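# Load two AA batteries into a remote's bay

## Task

Seat both AA batteries in the open battery compartment of the remote control, each with correct polarity and pressed fully home so its spring is compressed; moving the remote itself is allowed.

## Robot and tools

Robot: two arms, left_arm and right_arm, each with a two-finger parallel gripper and a wrist camera. Fixed cameras: cam_head_left, cam_head_right, cam_high, cam_low; wrist cameras: cam_left_wrist, cam_right_wrist. All images are 672x504.

Frames. The scene frame has its origin at table-top height, centred between the two nominal arm bases, a few centimetres behind the near table edge. +x points out over the table, +z up, and left_arm sits on the +y side (these names do not match image left/right). Measured bases: left_arm about (+0.007, +0.271, +0.019) m, right_arm about (-0.003, -0.339, +0.012) m. Reported end_effector_position (metres) and end_effector_quat_wxyz are in the scene frame. The position is the point between the finger pads, just behind the fingertips. Fingers extend along the gripper's +z axis and close along its y axis. Commanded offsets, by contrast, are expressed in each arm's own Hand target axes.

Command row layout (used by execute_actions and move): exactly 14 numbers, each in [-1, 1]. First seven belong to left_arm: dx, dy, dz, rx, ry, rz, opening; the next seven are the same for right_arm. Both arms must be filled even if one stays still. dx..rz are an offset, not a pose: a displacement from that arm's Hand target as it stood when the action or move began, along the Hand target's axes. Scale: 1.0 equals 0.6 m for dx/dy/dz and 180 degrees for the rotation; rx, ry, rz form a single rotation vector. Because every call restarts from the current Hand target, sending the same offset twice moves twice. Sending six zeros re-requests the present Hand target. Opening is absolute: +1 fully open (pad gap about 87 mm), +0.5 about 69 mm, 0 about 43 mm, -0.5 about 18 mm, -1 closed. A 0 in the opening slot closes to 43 mm, so to keep a gripper unchanged repeat its current command.

execute_actions(actions, cameras): actions is a list of actions; each action is a table of up to 15 rows, one row per 1/30 s control step; a shorter table repeats its final row until 15 steps are done. Every row within an action counts from that action's starting Hand target. cameras is a list of names, ["all"], or []; default shows all only when actions is empty. An empty actions list just reports state and images.

move(target, speed, blend, opening_speed, blocking, cameras): drives each gripper in a straight line to its offset. target is one 14-number row or a list of up to 15 rows, all offsets measured from the same starting Hand targets. speed in m/s, 0.002 to 2.9 (default 0.25), rotation capped at twice that in rad/s; one value or one per target. blend (m) rounds corners between listed targets; 0 stops at each. opening_speed (per second on the -1..+1 scale, at least 0.2) ramps finger motion. blocking=false returns after about 0.5 s while motion continues. A move runs at most 10 s. Paths ignore obstacles and the other arm. The result adds a move: line giving the ending (done, off_target, moving, held, fault) and limits (paced = pose clipped, held = steps withheld). done means within 10 mm and 2 degrees; neither done nor off_target tells you about contact.

wait(seconds 0..10, cameras): lets time pass with commands held. stop(cameras): brakes a running move. zoom_image(camera, region [x0,y0,x1,y1] in pixels, at most 504x504) enlarges part of that camera's latest image. read_manual(section) returns licence texts only. finished_scene(scene) ends the current scene, irreversibly; call it only when both batteries are seated and will stay so without the robot.

Reading results: Hand target is the last commanded pose after clipping, the base for the next offsets. The gripper often stops short of it, especially when stretched out, and may sag or tilt; check position and orientation after each motion and correct with an explicit offset. Orientation commands are clipped to 40 degrees from the measured orientation per step. grip_measured uses the same scale as opening; readings may be off by about 1 mm. To grasp, command roughly 0.04 below the grip_measured value at first contact for a firm hold. Joint velocities may say within noise. Joint torques include arm weight; joints 1 to 3 wrap sign at ±28 N m. Tool commands shows current gripper commands. A MOTOR HOT line means a motor is at 75 °C; at 90 °C the arm folds and stops working, at 100 °C it collapses. Avoid long stretched holds and pushing at unreachable targets.

Cautions: a blocked arm keeps pressing until commanded back past its gripper position. Faster moves and targets placed deeper past contact press harder. Do not strike the bar, plate (tops up to about 3 cm above the table) or rail near the bases, and do not let the two arms, grippers or wrist cameras meet or pinch each other. Avoid paths near an arm's own base. Do not drop batteries or release them while moving, do not slam anything, and never let an object leave the table. Small objects may get nudged unexpectedly; recheck before grasping.

Each tool is called after "Call:" as name(argument=value, ...) on one line, values as JSON.

## Session

Call:
execute_actions(actions=[])

Scene clock: 0.00 s.
left_arm: end_effector_position=(+0.4124, +0.1403, +0.1285) grip_measured=+0.992 end_effector_quat_wxyz=(+0.452, -0.005, +0.889, -0.076) | right_arm: end_effector_position=(+0.3099, -0.2792, +0.2296) grip_measured=+0.977 end_effector_quat_wxyz=(+0.544, -0.050, +0.835, +0.058)
Joint positions: left_arm=[-0.346 1.564 0.944 -0.026 -0.158 -0.281 0.996] | right_arm=[0.124 0.877 0.799 -0.316 -0.056 0.066 0.989]
Joint velocities: within noise
Joint torques (N m): no reading
Heat: left arm: 32 °C; right arm: 35 °C.
Hand target: left_arm +0.4185, +0.1381, +0.1421; +0.469, -0.007, +0.879, -0.082 | right_arm +0.3111, -0.2794, +0.2366; +0.552, -0.049, +0.830, +0.058
Tool commands: left_gripper/opening=+1.0 right_gripper/opening=+1.0

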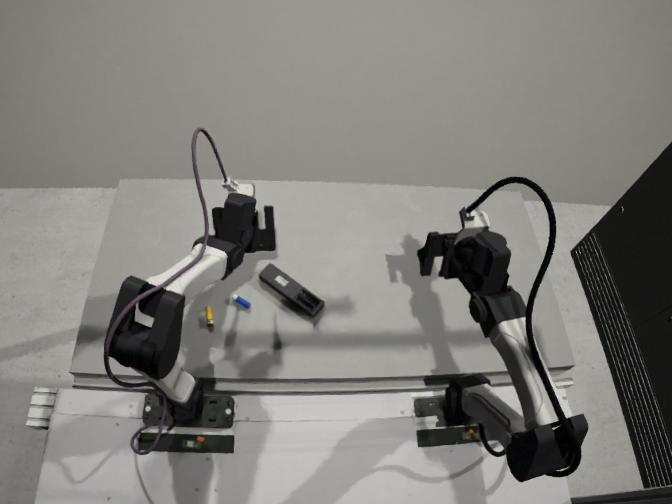

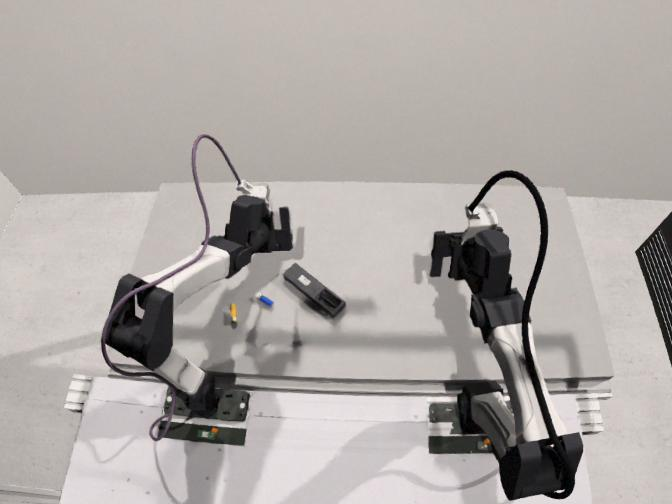

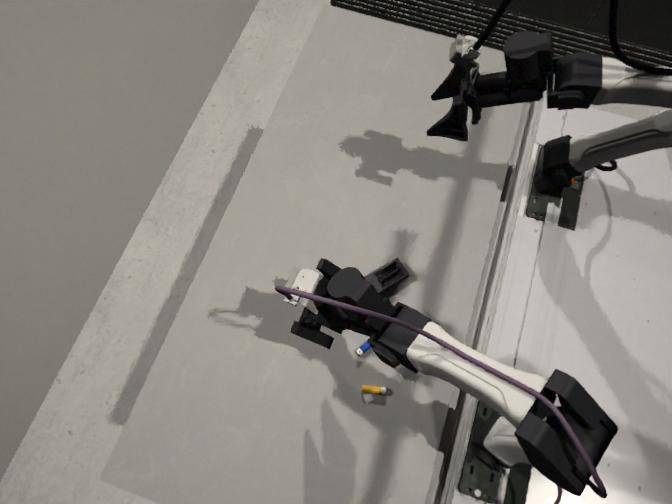

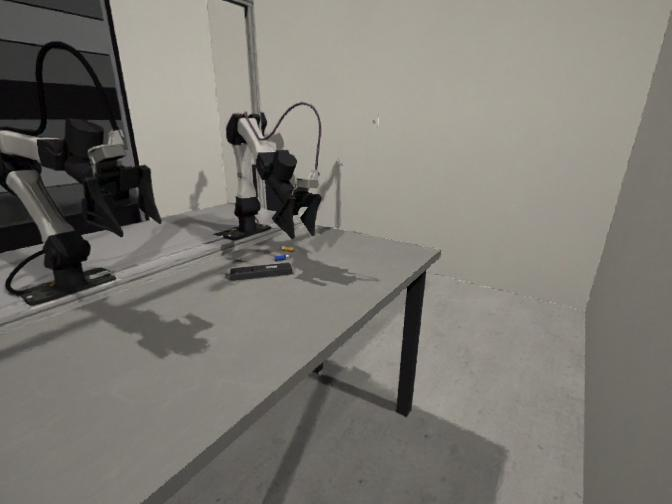

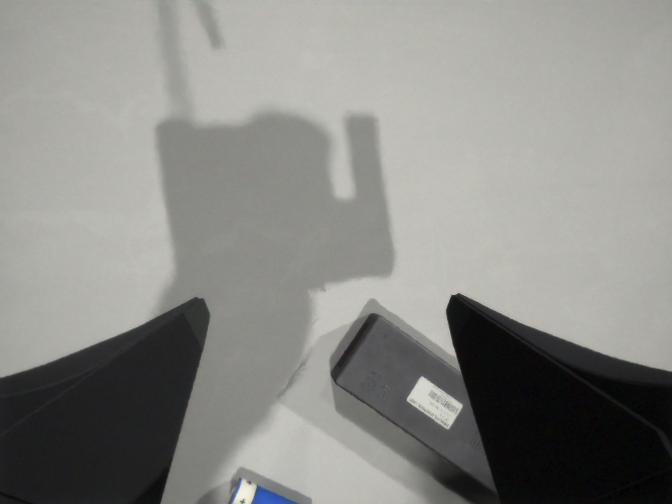

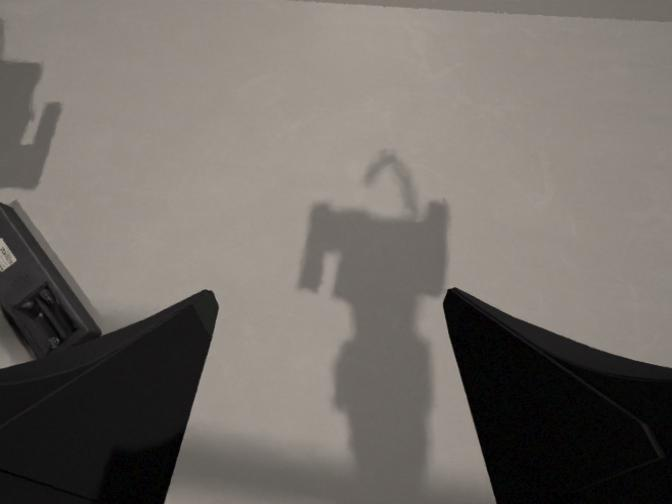

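Call:
move(target=[0.1035,-0.147,-0.0787,-0.199,0.260,-0.275,0.6,0,0,0,0,0,0,1], speed=0.3, cameras=["cam_left_wrist","cam_head_left"])

Scene clock: 8.47 s.
left_arm: end_effector_position=(+0.3349, +0.0556, +0.1262) grip_measured=+0.600 end_effector_quat_wxyz=(+0.000, -0.455, +0.891, +0.007) | right_arm: end_effector_position=(+0.3099, -0.2792, +0.2296) grip_measured=+0.977 end_effector_quat_wxyz=(+0.544, -0.050, +0.835, +0.058)
Joint positions: left_arm=[-0.476 2.101 1.894 -1.394 -0.01 -1.425 0.8] | right_arm=[0.124 0.877 0.799 -0.316 -0.056 0.066 0.989]
Joint torques (N m): left_arm=[-0.25 -9.09 9.5 0.11 -0.02 -0.2] | right_arm=[-0.24 -1.31 9.07 2.36 0.04 -0.07]
Heat: left arm: 33 °C; right arm: 35 °C.
Hand target: left_arm +0.3391, +0.0520, +0.1301; +0.000, -0.463, +0.887, +0.000 | right_arm +0.3111, -0.2794, +0.2366; +0.552, -0.049, +0.830, +0.058
Off the commanded pose: left_arm 0.007 m, 1 deg | right_arm 0.007 m, 1 deg.
move: done
Images, in order (width x height): cam_head_left 672x504, cam_left_wrist 672x504.

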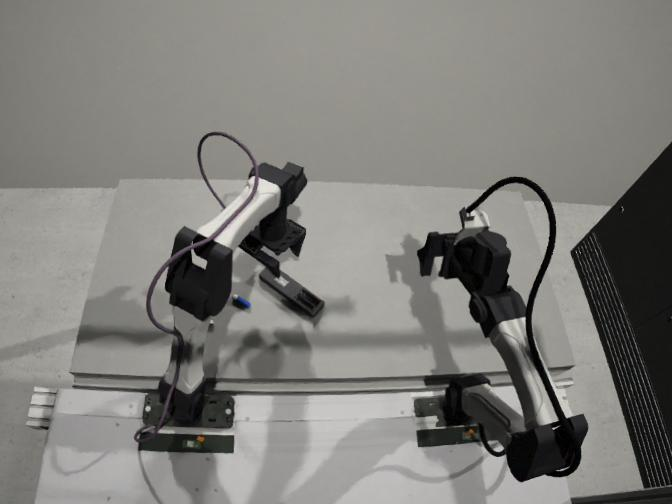

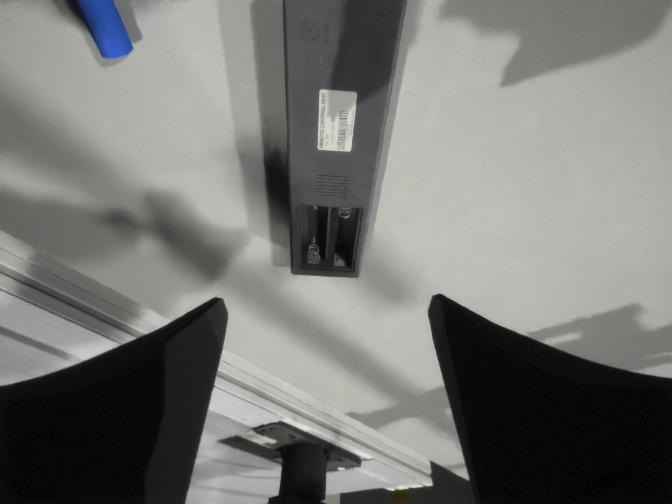

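Call:
move(target=[0.045,0,0.11,0,0,0.0195,0.6,0,0,0,0,0,0,1], speed=0.25, cameras=["cam_left_wrist"])

Scene clock: 11.70 s.
left_arm: end_effector_position=(+0.3204, +0.0329, +0.0648) grip_measured=+0.600 end_effector_quat_wxyz=(-0.002, -0.427, +0.904, +0.007) | right_arm: end_effector_position=(+0.3099, -0.2792, +0.2296) grip_measured=+0.977 end_effector_quat_wxyz=(+0.544, -0.050, +0.835, +0.058)
Joint positions: left_arm=[-0.542 2.125 1.685 -1.164 -0.005 -1.431 0.8] | right_arm=[0.124 0.877 0.799 -0.316 -0.056 0.066 0.989]
Joint torques (N m): left_arm=[-0.4 -9.88 6.45 0.29 -0.05 -0.12] | right_arm=[-0.08 -1.46 9.06 2.41 -0.01 -0.08]
Heat: left arm: 33 °C; right arm: 35 °C.
Hand target: left_arm +0.3237, +0.0298, +0.0642; +0.000, -0.435, +0.900, +0.000 | right_arm +0.3111, -0.2794, +0.2366; +0.552, -0.049, +0.830, +0.058
Off the commanded pose: left_arm 0.004 m, 1 deg | right_arm 0.007 m, 1 deg.
move: done
Images, in order (width x height): cam_left_wrist 672x504.

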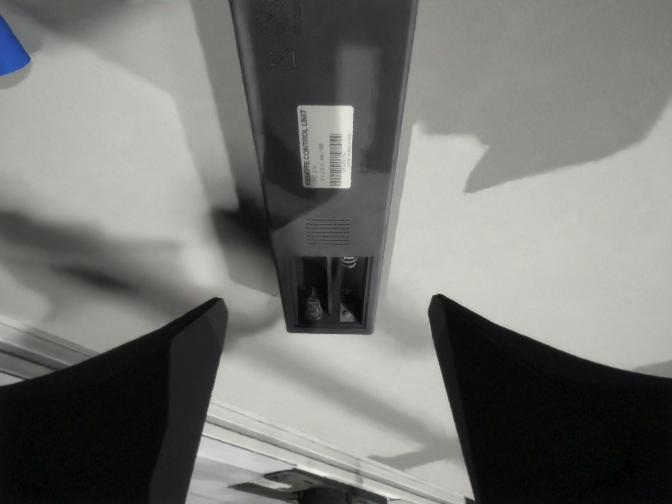

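Call:
move(target=[[0,0,0.077,0,0,0,0.6,0,0,0,0,0,0,1],[0,0,0.077,0,0,0,0.02,0,0,0,0,0,0,1]], speed=0.15, opening_speed=1.0, cameras=["cam_left_wrist"])

Scene clock: 14.20 s.
left_arm: end_effector_position=(+0.3206, +0.0327, +0.0189) grip_measured=+0.079 end_effector_quat_wxyz=(-0.002, -0.428, +0.904, +0.007) | right_arm: end_effector_position=(+0.3099, -0.2792, +0.2296) grip_measured=+0.977 end_effector_quat_wxyz=(+0.544, -0.050, +0.835, +0.058)
Joint positions: left_arm=[-0.542 2.171 1.57 -1.001 -0.005 -1.431 0.539] | right_arm=[0.124 0.877 0.799 -0.316 -0.056 0.066 0.989]
Joint torques (N m): left_arm=[-0.17 -10 6.12 0.33 0.01 -0.18] | right_arm=[-0.2 -1.46 9.24 2.4 0.05 -0.08]
Heat: left arm: 33 °C; right arm: 35 °C.
Hand target: left_arm +0.3236, +0.0298, +0.0179; +0.000, -0.435, +0.900, +0.000 | right_arm +0.3111, -0.2794, +0.2366; +0.552, -0.049, +0.830, +0.058
Off the commanded pose: left_arm 0.004 m, 1 deg | right_arm 0.007 m, 1 deg.
move: done
Images, in order (width x height): cam_left_wrist 672x504.

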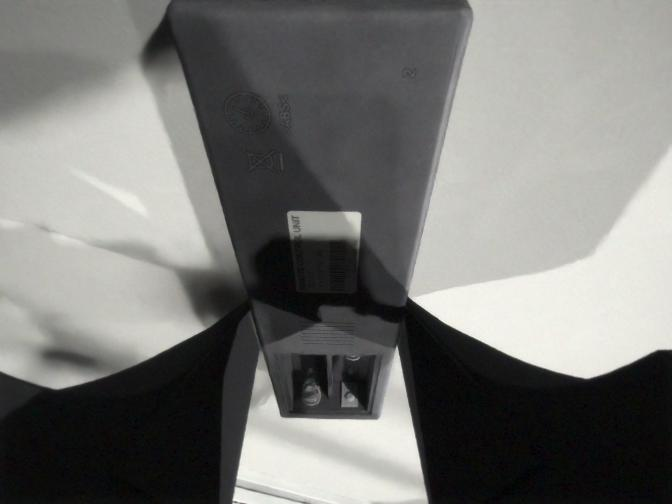

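Call:
move(target=[[0,0,-0.07,0,0,0,0.02,0,0,0,0,0,0,1],[0.034,-0.104,-0.07,0,0,0.79,0.02,0,0,0,0,0,0,1]], speed=0.35, cameras=["cam_left_wrist"])

Scene clock: 21.30 s.
left_arm: end_effector_position=(+0.3577, -0.0199, +0.0548) grip_measured=+0.079 end_effector_quat_wxyz=(-0.008, +0.704, +0.710, +0.004) | right_arm: end_effector_position=(+0.3099, -0.2792, +0.2296) grip_measured=+0.977 end_effector_quat_wxyz=(+0.544, -0.050, +0.835, +0.058)
Joint positions: left_arm=[-0.754 2.563 2.393 -1.436 -0.005 0.802 0.539] | right_arm=[0.124 0.877 0.799 -0.316 -0.056 0.066 0.989]
Joint torques (N m): left_arm=[-0.57 -12.1 9.68 0.09 0.07 0.17] | right_arm=[-0.13 -1.68 9.01 2.38 0.02 -0.09]
Heat: left arm: 34 °C; right arm: 35 °C.
Hand target: left_arm +0.3598, -0.0249, +0.0599; +0.000, +0.711, +0.703, +0.000 | right_arm +0.3111, -0.2794, +0.2366; +0.552, -0.049, +0.830, +0.058
Off the commanded pose: left_arm 0.008 m, 2 deg | right_arm 0.007 m, 1 deg.
move: done
Images, in order (width x height): cam_left_wrist 672x504.

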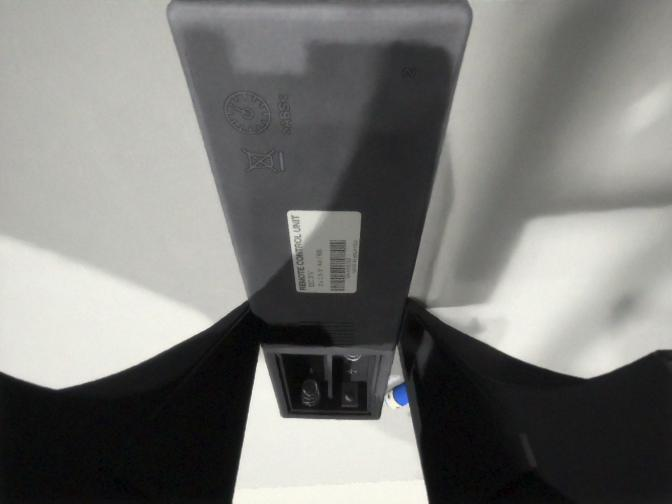

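Call:
move(target=[[0,0,0.069,0,0,0,0.02,0,0,0,0,0,0,1],[0,0,0.069,0,0,0,0.35,0,0,0,0,0,0,1]], speed=0.12, opening_speed=1.0, cameras=["cam_left_wrist"])

Scene clock: 23.30 s.
left_arm: end_effector_position=(+0.3586, -0.0206, +0.0197) grip_measured=+0.350 end_effector_quat_wxyz=(-0.007, +0.704, +0.710, +0.004) | right_arm: end_effector_position=(+0.3099, -0.2792, +0.2296) grip_measured=+0.977 end_effector_quat_wxyz=(+0.544, -0.050, +0.835, +0.058)
Joint positions: left_arm=[-0.754 2.563 2.254 -1.295 -0.004 0.802 0.675] | right_arm=[0.124 0.877 0.799 -0.316 -0.056 0.066 0.989]
Joint torques (N m): left_arm=[-0.53 -12.63 6.38 0.36 0.08 0.15] | right_arm=[-0.36 -1.62 9.01 2.31 0.01 -0.08]
Heat: left arm: 34 °C; right arm: 35 °C.
Hand target: left_arm +0.3599, -0.0250, +0.0186; +0.000, +0.711, +0.703, +0.000 | right_arm +0.3111, -0.2794, +0.2366; +0.552, -0.049, +0.830, +0.058
Off the commanded pose: left_arm 0.005 m, 1 deg | right_arm 0.007 m, 1 deg.
move: done; target 2's new opening was sent with left_arm's hand 0.011 m and 3 deg from that target
Images, in order (width x height): cam_left_wrist 672x504.

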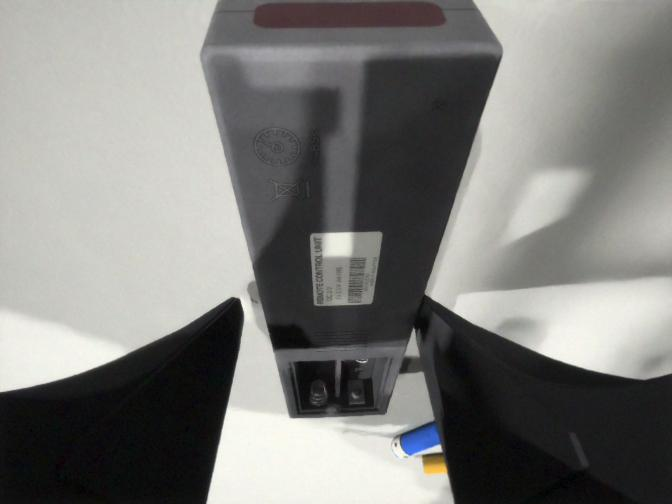

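Call:
move(target=[[0,0,-0.13,0,0,0,0.45,0,0,0,0,0,0,1],[0.34,-0.114,-0.142,0,0,-0.506,0.45,0.136,0.1625,0.155,0.328,0.261,0.473,0.6]], speed=0.35, blend=[0.02,0], cameras=["cam_left_wrist","cam_right_wrist"])

Scene clock: 30.07 s.
left_arm: end_effector_position=(+0.2890, +0.1813, +0.0951) grip_measured=+0.450 end_effector_quat_wxyz=(-0.025, +0.004, +1.000, +0.006) | right_arm: end_effector_position=(+0.3475, -0.1690, +0.1240) grip_measured=+0.600 end_effector_quat_wxyz=(+0.002, +0.706, +0.709, -0.001)
Joint positions: left_arm=[-0.269 1.904 1.48 -1.217 -0.004 -0.268 0.725] | right_arm=[0.328 1.928 1.728 -1.345 -0.03 1.893 0.8]
Joint torques (N m): left_arm=[-0.2 -11.49 6.2 0.32 -0.02 -0.14] | right_arm=[-0.87 -7.34 9.25 0.24 -0.1 0.1]
Heat: left arm: 35 °C; right arm: 35 °C.
Hand target: left_arm +0.2937, +0.1798, +0.1038; +0.000, -0.004, +1.000, +0.000 | right_arm +0.3501, -0.1704, +0.1298; -0.001, +0.713, +0.701, +0.000
Off the commanded pose: left_arm 0.010 m, 3 deg | right_arm 0.006 m, 1 deg.
move: off_target (left_arm)
Images, in order (width x height): cam_left_wrist 672x504, cam_right_wrist 672x504.

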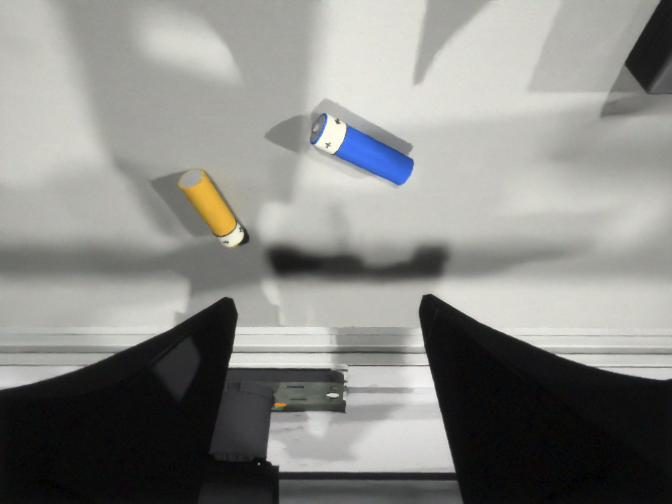

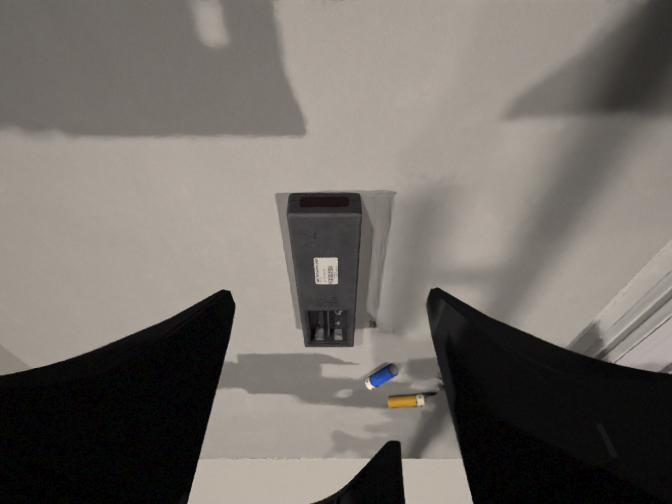

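Call:
move(target=[[0,0,0,0,0,0,0.45,0.119,0.007,0.11,0,0.067,0,0.5],[0,0,0,0,0,0,0.45,0.119,0.007,0.178,0,0.067,0,0.5]], speed=0.2, cameras=["cam_right_wrist"])

Scene clock: 33.43 s.
left_arm: end_effector_position=(+0.2890, +0.1813, +0.0951) grip_measured=+0.450 end_effector_quat_wxyz=(-0.025, +0.004, +1.000, +0.006) | right_arm: end_effector_position=(+0.3540, -0.1020, +0.0223) grip_measured=+0.500 end_effector_quat_wxyz=(-0.073, +0.707, +0.700, +0.068)
Joint positions: left_arm=[-0.269 1.904 1.48 -1.217 -0.004 -0.268 0.725] | right_arm=[0.411 2.059 1.46 -0.869 -0.219 2 0.75]
Joint torques (N m): left_arm=[-0.25 -11.55 6.22 0.32 -0.02 -0.15] | right_arm=[0.25 -8.9 5.76 0.77 -0.12 0.05]
Heat: left arm: 35 °C; right arm: 36 °C.
Hand target: left_arm +0.2937, +0.1798, +0.1038; +0.000, -0.004, +1.000, +0.000 | right_arm +0.3555, -0.0989, +0.0231; -0.074, +0.709, +0.697, +0.075
Off the commanded pose: left_arm 0.010 m, 3 deg | right_arm 0.003 m, 1 deg.
move: off_target (left_arm)
Images, in order (width x height): cam_right_wrist 672x504.

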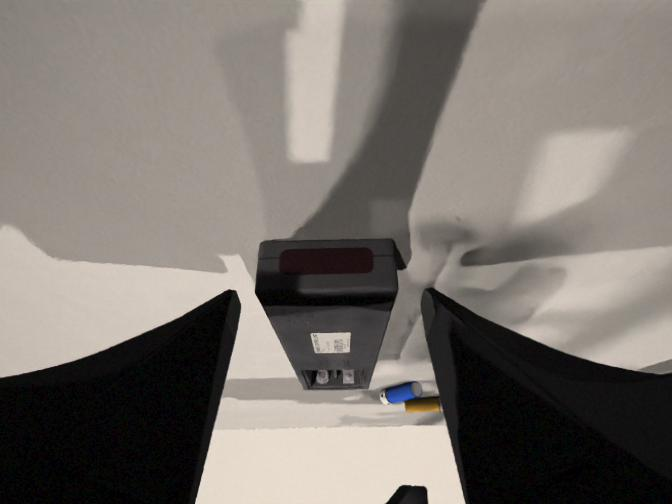

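Call:
move(target=[[0,0,0,0,0,0,0.45,0.020,0,0.014,0,0,0,0.5],[0,0,0,0,0,0,0.45,0.020,0,0.014,0,0,0,0.02]], speed=0.12, opening_speed=0.8, cameras=["cam_right_wrist"])

Scene clock: 35.80 s.
left_arm: end_effector_position=(+0.2890, +0.1813, +0.0951) grip_measured=+0.450 end_effector_quat_wxyz=(-0.025, +0.004, +1.000, +0.006) | right_arm: end_effector_position=(+0.3499, -0.0888, +0.0159) grip_measured=+0.071 end_effector_quat_wxyz=(-0.076, +0.707, +0.700, +0.066)
Joint positions: left_arm=[-0.269 1.904 1.48 -1.217 -0.004 -0.268 0.725] | right_arm=[0.445 2.075 1.46 -0.85 -0.219 2.034 0.536]
Joint torques (N m): left_arm=[-0.35 -11.62 6.3 0.35 -0.03 -0.17] | right_arm=[-0.13 -8.06 7.53 0.81 -0.04 0.05]
Heat: left arm: 35 °C; right arm: 37 °C.
Hand target: left_arm +0.2937, +0.1798, +0.1038; +0.000, -0.004, +1.000, +0.000 | right_arm +0.3557, -0.0854, +0.0174; -0.074, +0.710, +0.697, +0.075
Off the commanded pose: left_arm 0.010 m, 3 deg | right_arm 0.007 m, 1 deg.
move: off_target (left_arm)
Images, in order (width x height): cam_right_wrist 672x504.

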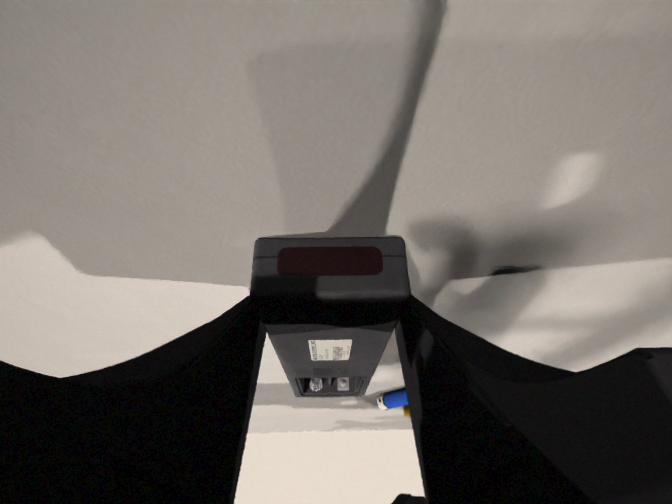

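Call:
move(target=[-0.0155,-0.0097,0.0813,0.044,0.0754,-0.3343,-0.2,0,0,0,0,0,0,0.02], speed=0.3, cameras=["cam_left_wrist"])

Scene clock: 40.43 s.
left_arm: end_effector_position=(+0.3000, +0.1756, +0.0557) grip_measured=-0.200 end_effector_quat_wxyz=(-0.113, -0.495, +0.860, -0.059) | right_arm: end_effector_position=(+0.3499, -0.0888, +0.0159) grip_measured=+0.071 end_effector_quat_wxyz=(-0.076, +0.707, +0.700, +0.066)
Joint positions: left_arm=[-0.068 1.948 1.322 -1.084 0.216 -1.106 0.4] | right_arm=[0.445 2.075 1.46 -0.85 -0.219 2.034 0.536]
Joint torques (N m): left_arm=[-0.09 -8.25 5.78 0.12 0.12 -0.2] | right_arm=[-0.12 -8.09 7.49 0.78 -0.11 0.11]
Heat: left arm: 35 °C; right arm: 38 °C.
Hand target: left_arm +0.3030, +0.1740, +0.0550; -0.112, -0.503, +0.854, -0.066 | right_arm +0.3557, -0.0854, +0.0174; -0.074, +0.710, +0.697, +0.075
Off the commanded pose: left_arm 0.003 m, 1 deg | right_arm 0.007 m, 1 deg.
move: done
Images, in order (width x height): cam_left_wrist 672x504.

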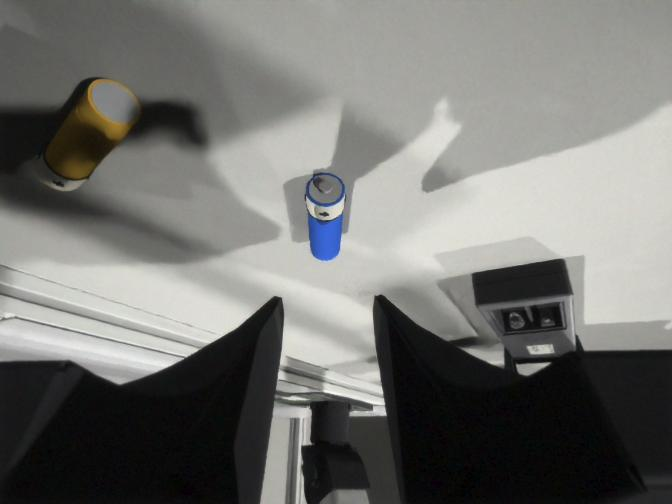

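Call:
move(target=[-0.018,0.0023,0.049,0,0,0,-0.2,0,0,0,0,0,0,0.02], speed=0.2, cameras=["cam_left_wrist"])

Scene clock: 42.77 s.
left_arm: end_effector_position=(+0.2998, +0.1779, +0.0249) grip_measured=-0.200 end_effector_quat_wxyz=(-0.114, -0.499, +0.857, -0.059) | right_arm: end_effector_position=(+0.3499, -0.0888, +0.0159) grip_measured=+0.071 end_effector_quat_wxyz=(-0.076, +0.707, +0.700, +0.066)
Joint positions: left_arm=[-0.059 1.995 1.254 -0.972 0.216 -1.106 0.4] | right_arm=[0.445 2.075 1.46 -0.85 -0.219 2.034 0.536]
Joint torques (N m): left_arm=[-0.16 -7.98 5.81 0.08 0.15 -0.08] | right_arm=[-0.29 -8.12 7.53 0.73 -0.11 0.05]
Heat: left arm: 35 °C; right arm: 38 °C.
Hand target: left_arm +0.3031, +0.1772, +0.0237; -0.113, -0.503, +0.854, -0.066 | right_arm +0.3557, -0.0854, +0.0174; -0.074, +0.710, +0.697, +0.075
Off the commanded pose: left_arm 0.004 m, 1 deg | right_arm 0.007 m, 1 deg.
move: done
Images, in order (width x height): cam_left_wrist 672x504.

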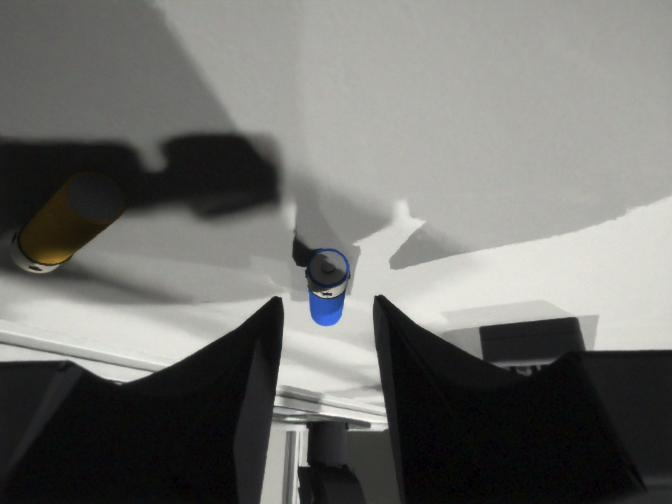

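Call:
move(target=[[0.0,0,0.0183,0,0,0,-0.2,0,0,0,0,0,0,0.02],[0.0,0,0.0183,0,0,0,-0.67,0,0,0,0,0,0,0.02]], speed=0.1, opening_speed=0.6, cameras=["cam_left_wrist"])

Scene clock: 48.80 s.
left_arm: end_effector_position=(+0.2998, +0.1778, +0.0151) grip_measured=-0.603 end_effector_quat_wxyz=(-0.111, -0.499, +0.858, -0.061) | right_arm: end_effector_position=(+0.3499, -0.0888, +0.0159) grip_measured=+0.071 end_effector_quat_wxyz=(-0.076, +0.707, +0.700, +0.066)
Joint positions: left_arm=[-0.059 2.008 1.23 -0.929 0.216 -1.106 0.199] | right_arm=[0.445 2.075 1.46 -0.85 -0.219 2.034 0.536]
Joint torques (N m): left_arm=[-0.61 -7.79 5.57 0.15 0.15 -0.11] | right_arm=[-0.24 -7.99 7.36 0.74 -0.09 -0.02]
Heat: left arm: 35 °C; right arm: 39 °C.
Hand target: left_arm +0.3018, +0.1747, +0.0132; -0.113, -0.503, +0.854, -0.066 | right_arm +0.3557, -0.0854, +0.0174; -0.074, +0.710, +0.697, +0.075
Off the commanded pose: left_arm 0.004 m, 1 deg | right_arm 0.007 m, 1 deg.
move: done
Images, in order (width x height): cam_left_wrist 672x504.

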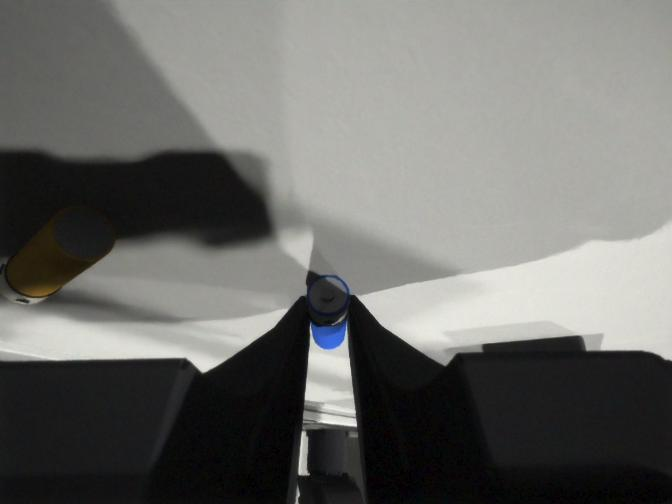

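Call:
move(target=[[0.0,0,0.0,0,0,0,-0.4,0,0,0,0,0,0,0.02],[0.010,0,0.002,0,0,0,-0.4,0,0,0,0,0,0,0.02],[0.010,0,0.002,0,0,0,-0.67,0,0,0,0,0,0,0.02]], speed=0.1, opening_speed=0.8, cameras=["cam_left_wrist"])

Scene clock: 51.90 s.
left_arm: end_effector_position=(+0.2963, +0.1737, +0.0128) grip_measured=-0.600 end_effector_quat_wxyz=(-0.115, -0.499, +0.857, -0.059) | right_arm: end_effector_position=(+0.3499, -0.0888, +0.0159) grip_measured=+0.071 end_effector_quat_wxyz=(-0.076, +0.707, +0.700, +0.066)
Joint positions: left_arm=[-0.072 2.008 1.218 -0.922 0.218 -1.12 0.2] | right_arm=[0.445 2.075 1.46 -0.85 -0.219 2.034 0.536]
Joint torques (N m): left_arm=[-0.75 -8.7 5.38 0.14 0.12 -0.21] | right_arm=[-0.09 -8.34 7.5 0.79 -0.09 0.05]
Heat: left arm: 35 °C; right arm: 40 °C.
Hand target: left_arm +0.2988, +0.1695, +0.0135; -0.113, -0.503, +0.854, -0.066 | right_arm +0.3557, -0.0854, +0.0174; -0.074, +0.710, +0.697, +0.075
Off the commanded pose: left_arm 0.005 m, 1 deg | right_arm 0.007 m, 1 deg.
move: done
Images, in order (width x height): cam_left_wrist 672x504.

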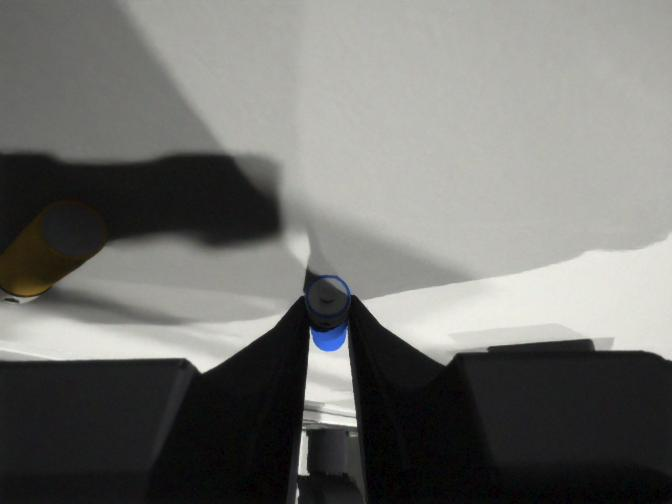

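Call:
move(target=[[0.026,0,-0.0965,0,0,0,-0.67,0,0,0,0,0,0,0.02],[0.162,-0.169,-0.0877,0.0207,-0.0819,-0.1547,-0.67,0,0,0,0,0,0,0.02]], speed=0.25, blend=[0.02,0], cameras=["cam_left_wrist"])

Scene clock: 55.30 s.
left_arm: end_effector_position=(+0.3419, +0.0501, +0.0860) grip_measured=-0.600 end_effector_quat_wxyz=(+0.009, +0.695, -0.719, -0.002) | right_arm: end_effector_position=(+0.3499, -0.0888, +0.0159) grip_measured=+0.071 end_effector_quat_wxyz=(-0.076, +0.707, +0.700, +0.066)
Joint positions: left_arm=[-0.478 2.043 1.645 -1.201 0.014 -2.02 0.2] | right_arm=[0.445 2.075 1.46 -0.85 -0.219 2.034 0.536]
Joint torques (N m): left_arm=[-0.49 -8.62 9.16 0.05 -0.25 -0.15] | right_arm=[-0.24 -8.08 7.73 0.77 -0.08 -0.03]
Heat: left arm: 35 °C; right arm: 40 °C.
Hand target: left_arm +0.3486, +0.0500, +0.0895; +0.000, +0.701, -0.713, +0.000 | right_arm +0.3557, -0.0854, +0.0174; -0.074, +0.710, +0.697, +0.075
Off the commanded pose: left_arm 0.008 m, 1 deg | right_arm 0.007 m, 1 deg.
move: done
Images, in order (width x height): cam_left_wrist 672x504.

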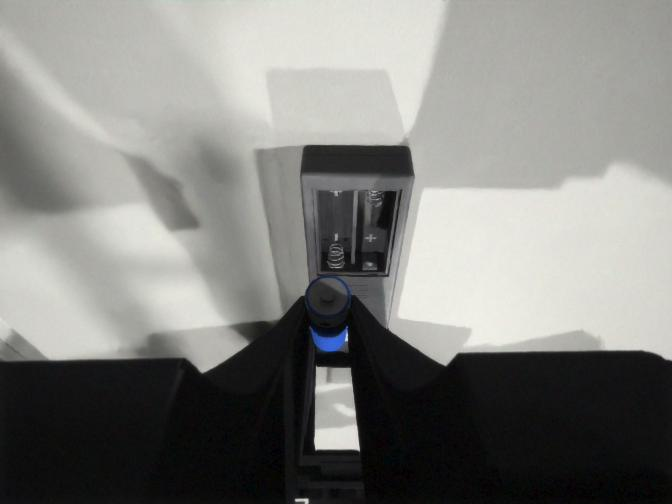

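Call:
move(target=[[-0.0167,-0.0033,0.02,0,-0.067,0,-0.68,0,0,0,0,0,0,0.02],[-0.0167,-0.0033,0.066,0,-0.067,0,-0.68,0,0,0,0,0,0,0.02]], speed=0.15, blend=[0.01,0], cameras=["cam_left_wrist","cam_right_wrist"])

Call:
zoom_image(camera="cam_left_wrist", region=[230, 160, 480, 370])

Call:
zoom_image(camera="cam_right_wrist", region=[280, 370, 390, 440])

Scene clock: 59.37 s.
left_arm: end_effector_position=(+0.3475, +0.0604, +0.0510) grip_measured=-0.600 end_effector_quat_wxyz=(-0.061, +0.688, -0.719, -0.074) | right_arm: end_effector_position=(+0.3499, -0.0888, +0.0159) grip_measured=+0.071 end_effector_quat_wxyz=(-0.076, +0.707, +0.700, +0.066)
Joint positions: left_arm=[-0.527 2.163 1.705 -1.244 -0.158 -2.068 0.2] | right_arm=[0.445 2.075 1.46 -0.85 -0.219 2.034 0.536]
Joint torques (N m): left_arm=[-0.87 -9.87 6.31 0.1 -0.3 -0.21] | right_arm=[-0.03 -8.28 7.64 0.7 -0.11 0.03]
Heat: left arm: 35 °C; right arm: 41 °C.
Hand target: left_arm +0.3509, +0.0601, +0.0500; -0.076, +0.697, -0.709, -0.073 | right_arm +0.3557, -0.0854, +0.0174; -0.074, +0.710, +0.697, +0.075
Off the commanded pose: left_arm 0.003 m, 2 deg | right_arm 0.007 m, 1 deg.
joint sent to its limit (left arm) — joint 6 (wrist roll), lower limit. The joint targets still meet the commanded pose.
move: done
Images, in order (width x height): cam_left_wrist 672x504, cam_right_wrist 672x504.

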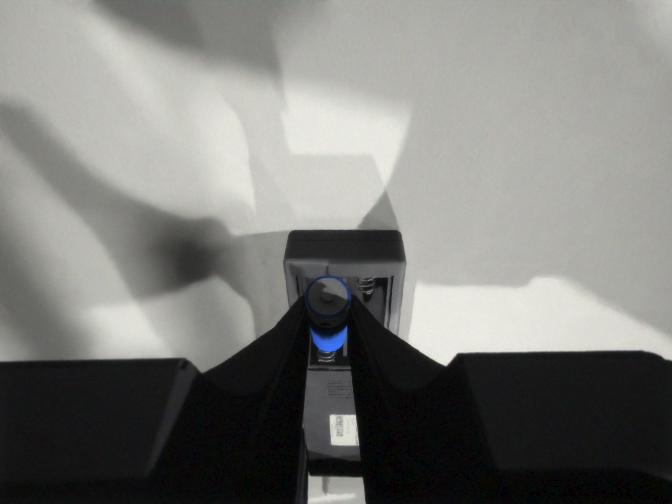

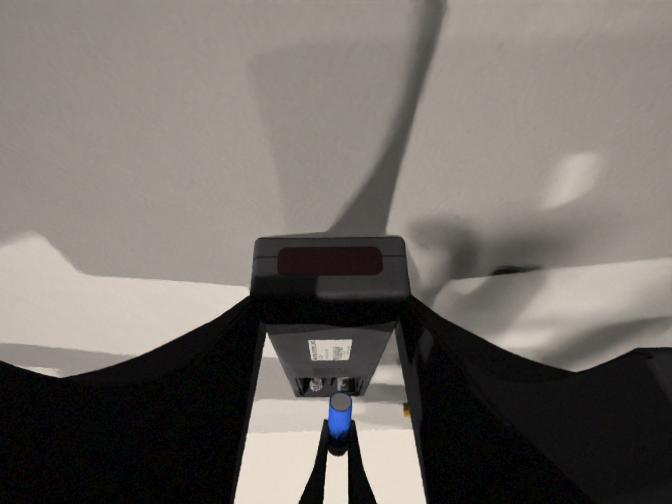

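Scaled by 2.016.

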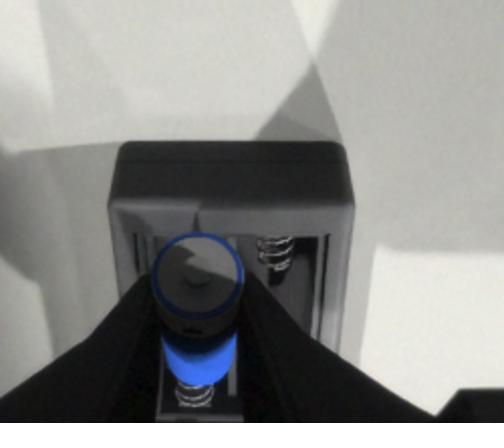

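Scaled by 4.582.

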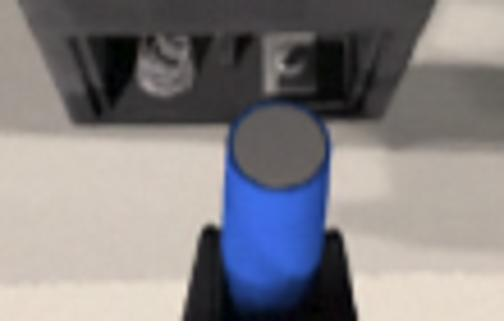

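Call:
move(target=[0,-0.002,0.016,0,0,0,-0.70,0,0,0,0,0,0,0.02], speed=0.08, cameras=["cam_left_wrist","cam_right_wrist"])

Call:
zoom_image(camera="cam_left_wrist", region=[230, 180, 480, 390])

Call:
zoom_image(camera="cam_right_wrist", region=[280, 370, 390, 440])

Scene clock: 61.37 s.
left_arm: end_effector_position=(+0.3490, +0.0600, +0.0453) grip_measured=-0.600 end_effector_quat_wxyz=(-0.064, +0.688, -0.719, -0.070) | right_arm: end_effector_position=(+0.3499, -0.0888, +0.0159) grip_measured=+0.071 end_effector_quat_wxyz=(-0.076, +0.707, +0.700, +0.066)
Joint positions: left_arm=[-0.527 2.163 1.683 -1.21 -0.161 -2.068 0.2] | right_arm=[0.445 2.075 1.46 -0.85 -0.219 2.034 0.536]
Joint torques (N m): left_arm=[-0.43 -9.06 5.91 0.05 -0.32 -0.21] | right_arm=[-0.24 -8.5 7.54 0.75 -0.08 0.04]
Heat: left arm: 35 °C; right arm: 41 °C.
Hand target: left_arm +0.3522, +0.0620, +0.0406; -0.076, +0.697, -0.709, -0.073 | right_arm +0.3557, -0.0854, +0.0174; -0.074, +0.710, +0.697, +0.075
Off the commanded pose: left_arm 0.006 m, 2 deg | right_arm 0.007 m, 1 deg.
joint sent to its limit (left arm) — joint 6 (wrist roll), lower limit. The joint targets still meet the commanded pose.
move: done
Images, in order (width x height): cam_left_wrist 672x504, cam_right_wrist 672x504.

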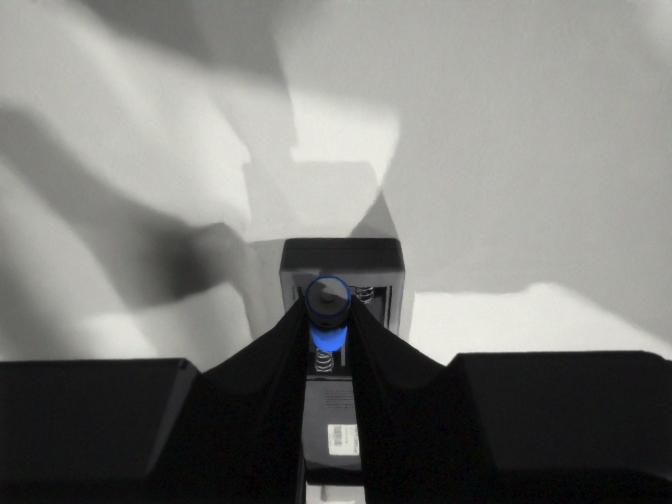

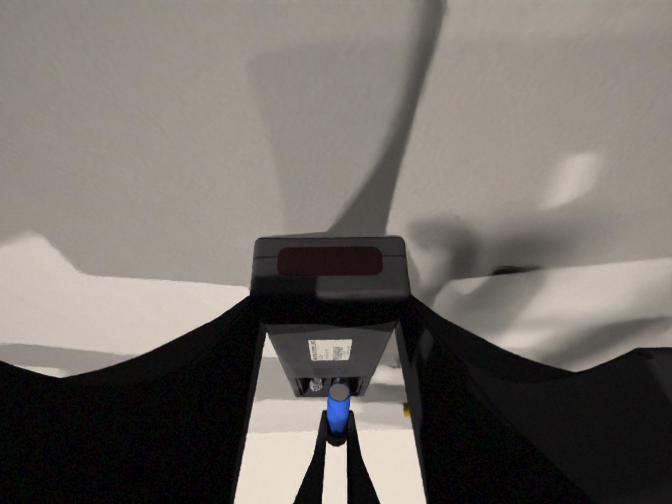

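Scaled by 2.016.

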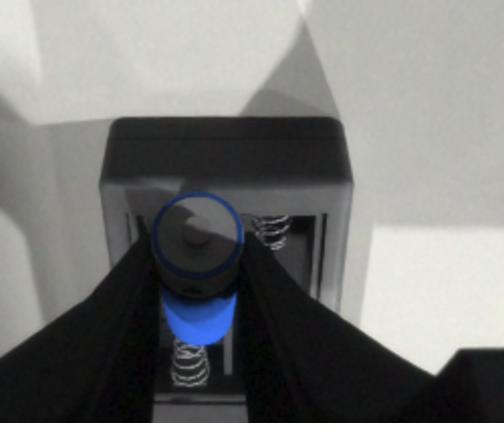

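Scaled by 4.582.

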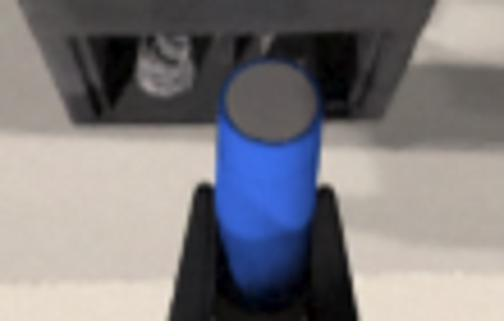

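Call:
move(target=[0,0.0095,0.006,0,0,0,-0.70,0,0,0,0,0,0,0.02], speed=0.08, cameras=["cam_left_wrist","cam_right_wrist"])

Call:
zoom_image(camera="cam_left_wrist", region=[230, 180, 480, 390])

Call:
zoom_image(camera="cam_right_wrist", region=[280, 370, 390, 440])

Scene clock: 62.87 s.
left_arm: end_effector_position=(+0.3451, +0.0613, +0.0382) grip_measured=-0.600 end_effector_quat_wxyz=(-0.063, +0.687, -0.720, -0.074) | right_arm: end_effector_position=(+0.3499, -0.0888, +0.0159) grip_measured=+0.071 end_effector_quat_wxyz=(-0.076, +0.707, +0.700, +0.066)
Joint positions: left_arm=[-0.53 2.163 1.654 -1.19 -0.161 -2.069 0.2] | right_arm=[0.445 2.075 1.46 -0.85 -0.219 2.034 0.536]
Joint torques (N m): left_arm=[-0.61 -10.39 4.88 0.11 -0.31 -0.11] | right_arm=[-0.14 -8.17 7.5 0.69 -0.13 0.04]
Heat: left arm: 35 °C; right arm: 41 °C.
Hand target: left_arm +0.3464, +0.0628, +0.0371; -0.076, +0.697, -0.709, -0.073 | right_arm +0.3557, -0.0854, +0.0174; -0.075, +0.710, +0.697, +0.075
Off the commanded pose: left_arm 0.002 m, 2 deg | right_arm 0.007 m, 1 deg.
joint sent to its limit (left arm) — joint 6 (wrist roll), lower limit. The joint targets still meet the commanded pose.
move: done
Images, in order (width x height): cam_left_wrist 672x504, cam_right_wrist 672x504.

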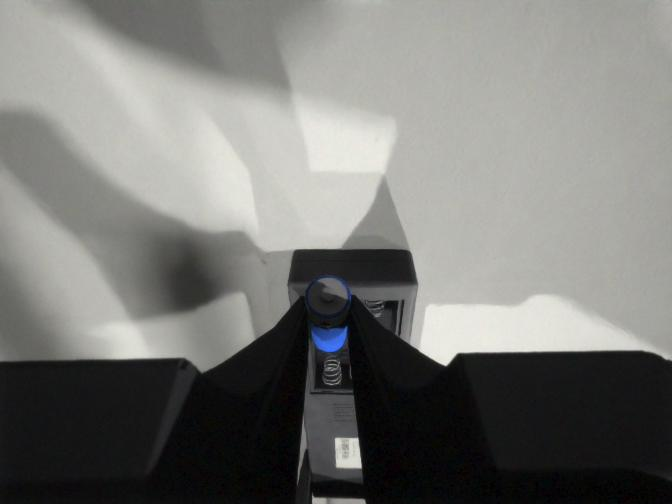

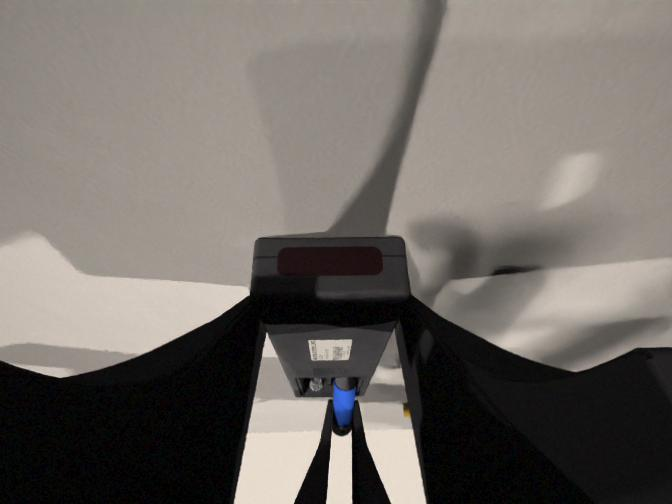

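Scaled by 2.016.

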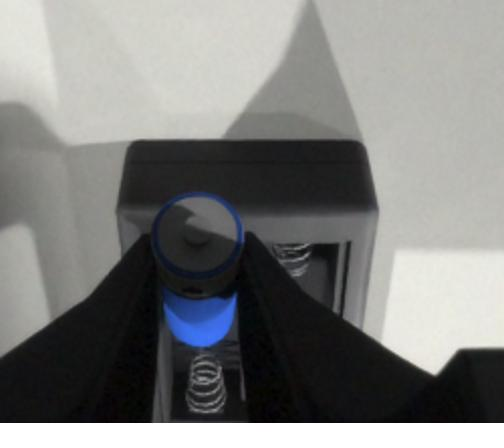

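Scaled by 4.582.

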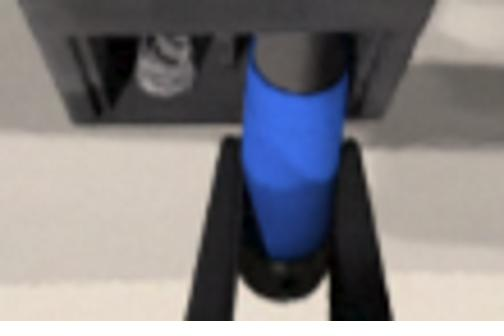

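Call:
move(target=[0.047,0.0,-0.0025,0,0,0,-0.72,0,0,0,0,0,0,0.02], speed=0.06, cameras=["cam_left_wrist","cam_right_wrist"])

Call:
zoom_image(camera="cam_left_wrist", region=[230, 180, 480, 390])

Call:
zoom_image(camera="cam_right_wrist", region=[280, 370, 390, 440])

Scene clock: 64.73 s.
left_arm: end_effector_position=(+0.3440, +0.0421, +0.0346) grip_measured=-0.600 end_effector_quat_wxyz=(-0.064, +0.673, -0.733, -0.071) | right_arm: end_effector_position=(+0.3499, -0.0888, +0.0159) grip_measured=+0.071 end_effector_quat_wxyz=(-0.076, +0.707, +0.700, +0.066)
Joint positions: left_arm=[-0.571 2.2 1.697 -1.194 -0.159 -2.071 0.2] | right_arm=[0.445 2.075 1.46 -0.85 -0.219 2.034 0.536]
Joint torques (N m): left_arm=[-1.21 -8.66 8.13 -0.01 -0.06 -0.12] | right_arm=[-0.29 -8.1 7.6 0.71 -0.05 0.11]
Heat: left arm: 35 °C; right arm: 42 °C.
Hand target: left_arm +0.3459, +0.0350, +0.0326; -0.075, +0.697, -0.709, -0.074 | right_arm +0.3557, -0.0854, +0.0174; -0.075, +0.710, +0.697, +0.075
Off the commanded pose: left_arm 0.008 m, 4 deg | right_arm 0.007 m, 1 deg.
joint sent to its limit (left arm) — joint 6 (wrist roll), lower limit. The joint targets are off in orientation, not in position.
move: off_target (left_arm)
Images, in order (width x height): cam_left_wrist 672x504, cam_right_wrist 672x504.

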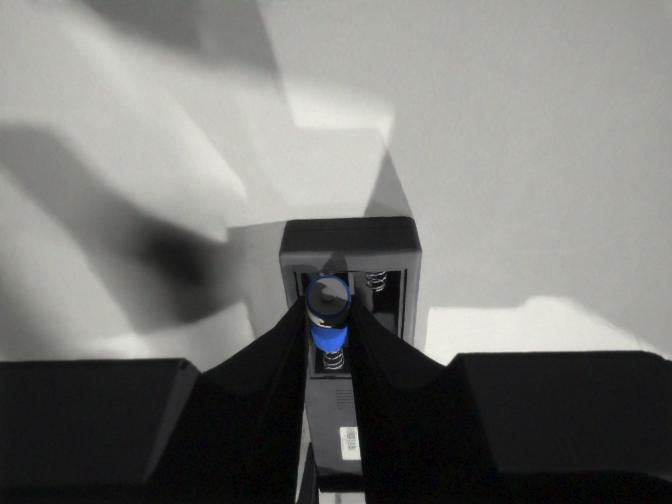

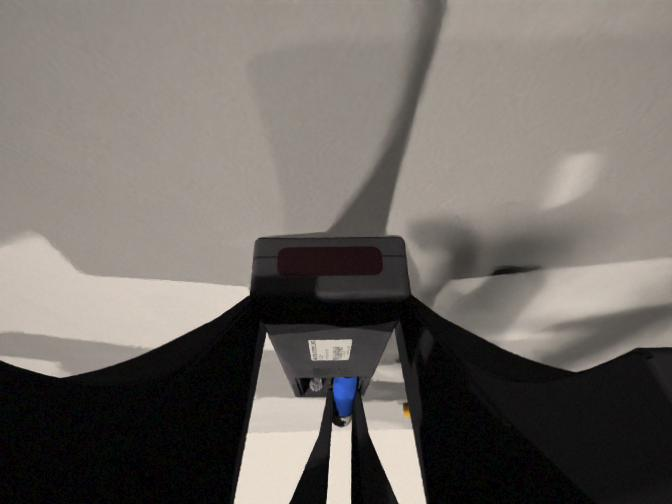

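Scaled by 2.016.

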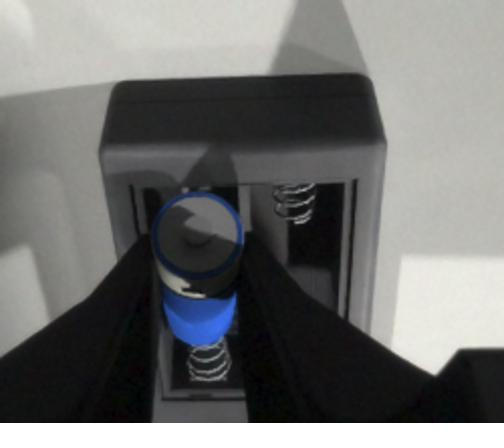

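Scaled by 4.582.

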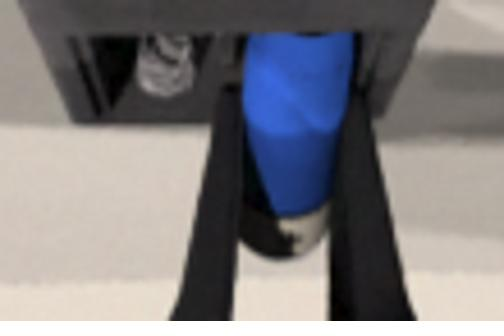

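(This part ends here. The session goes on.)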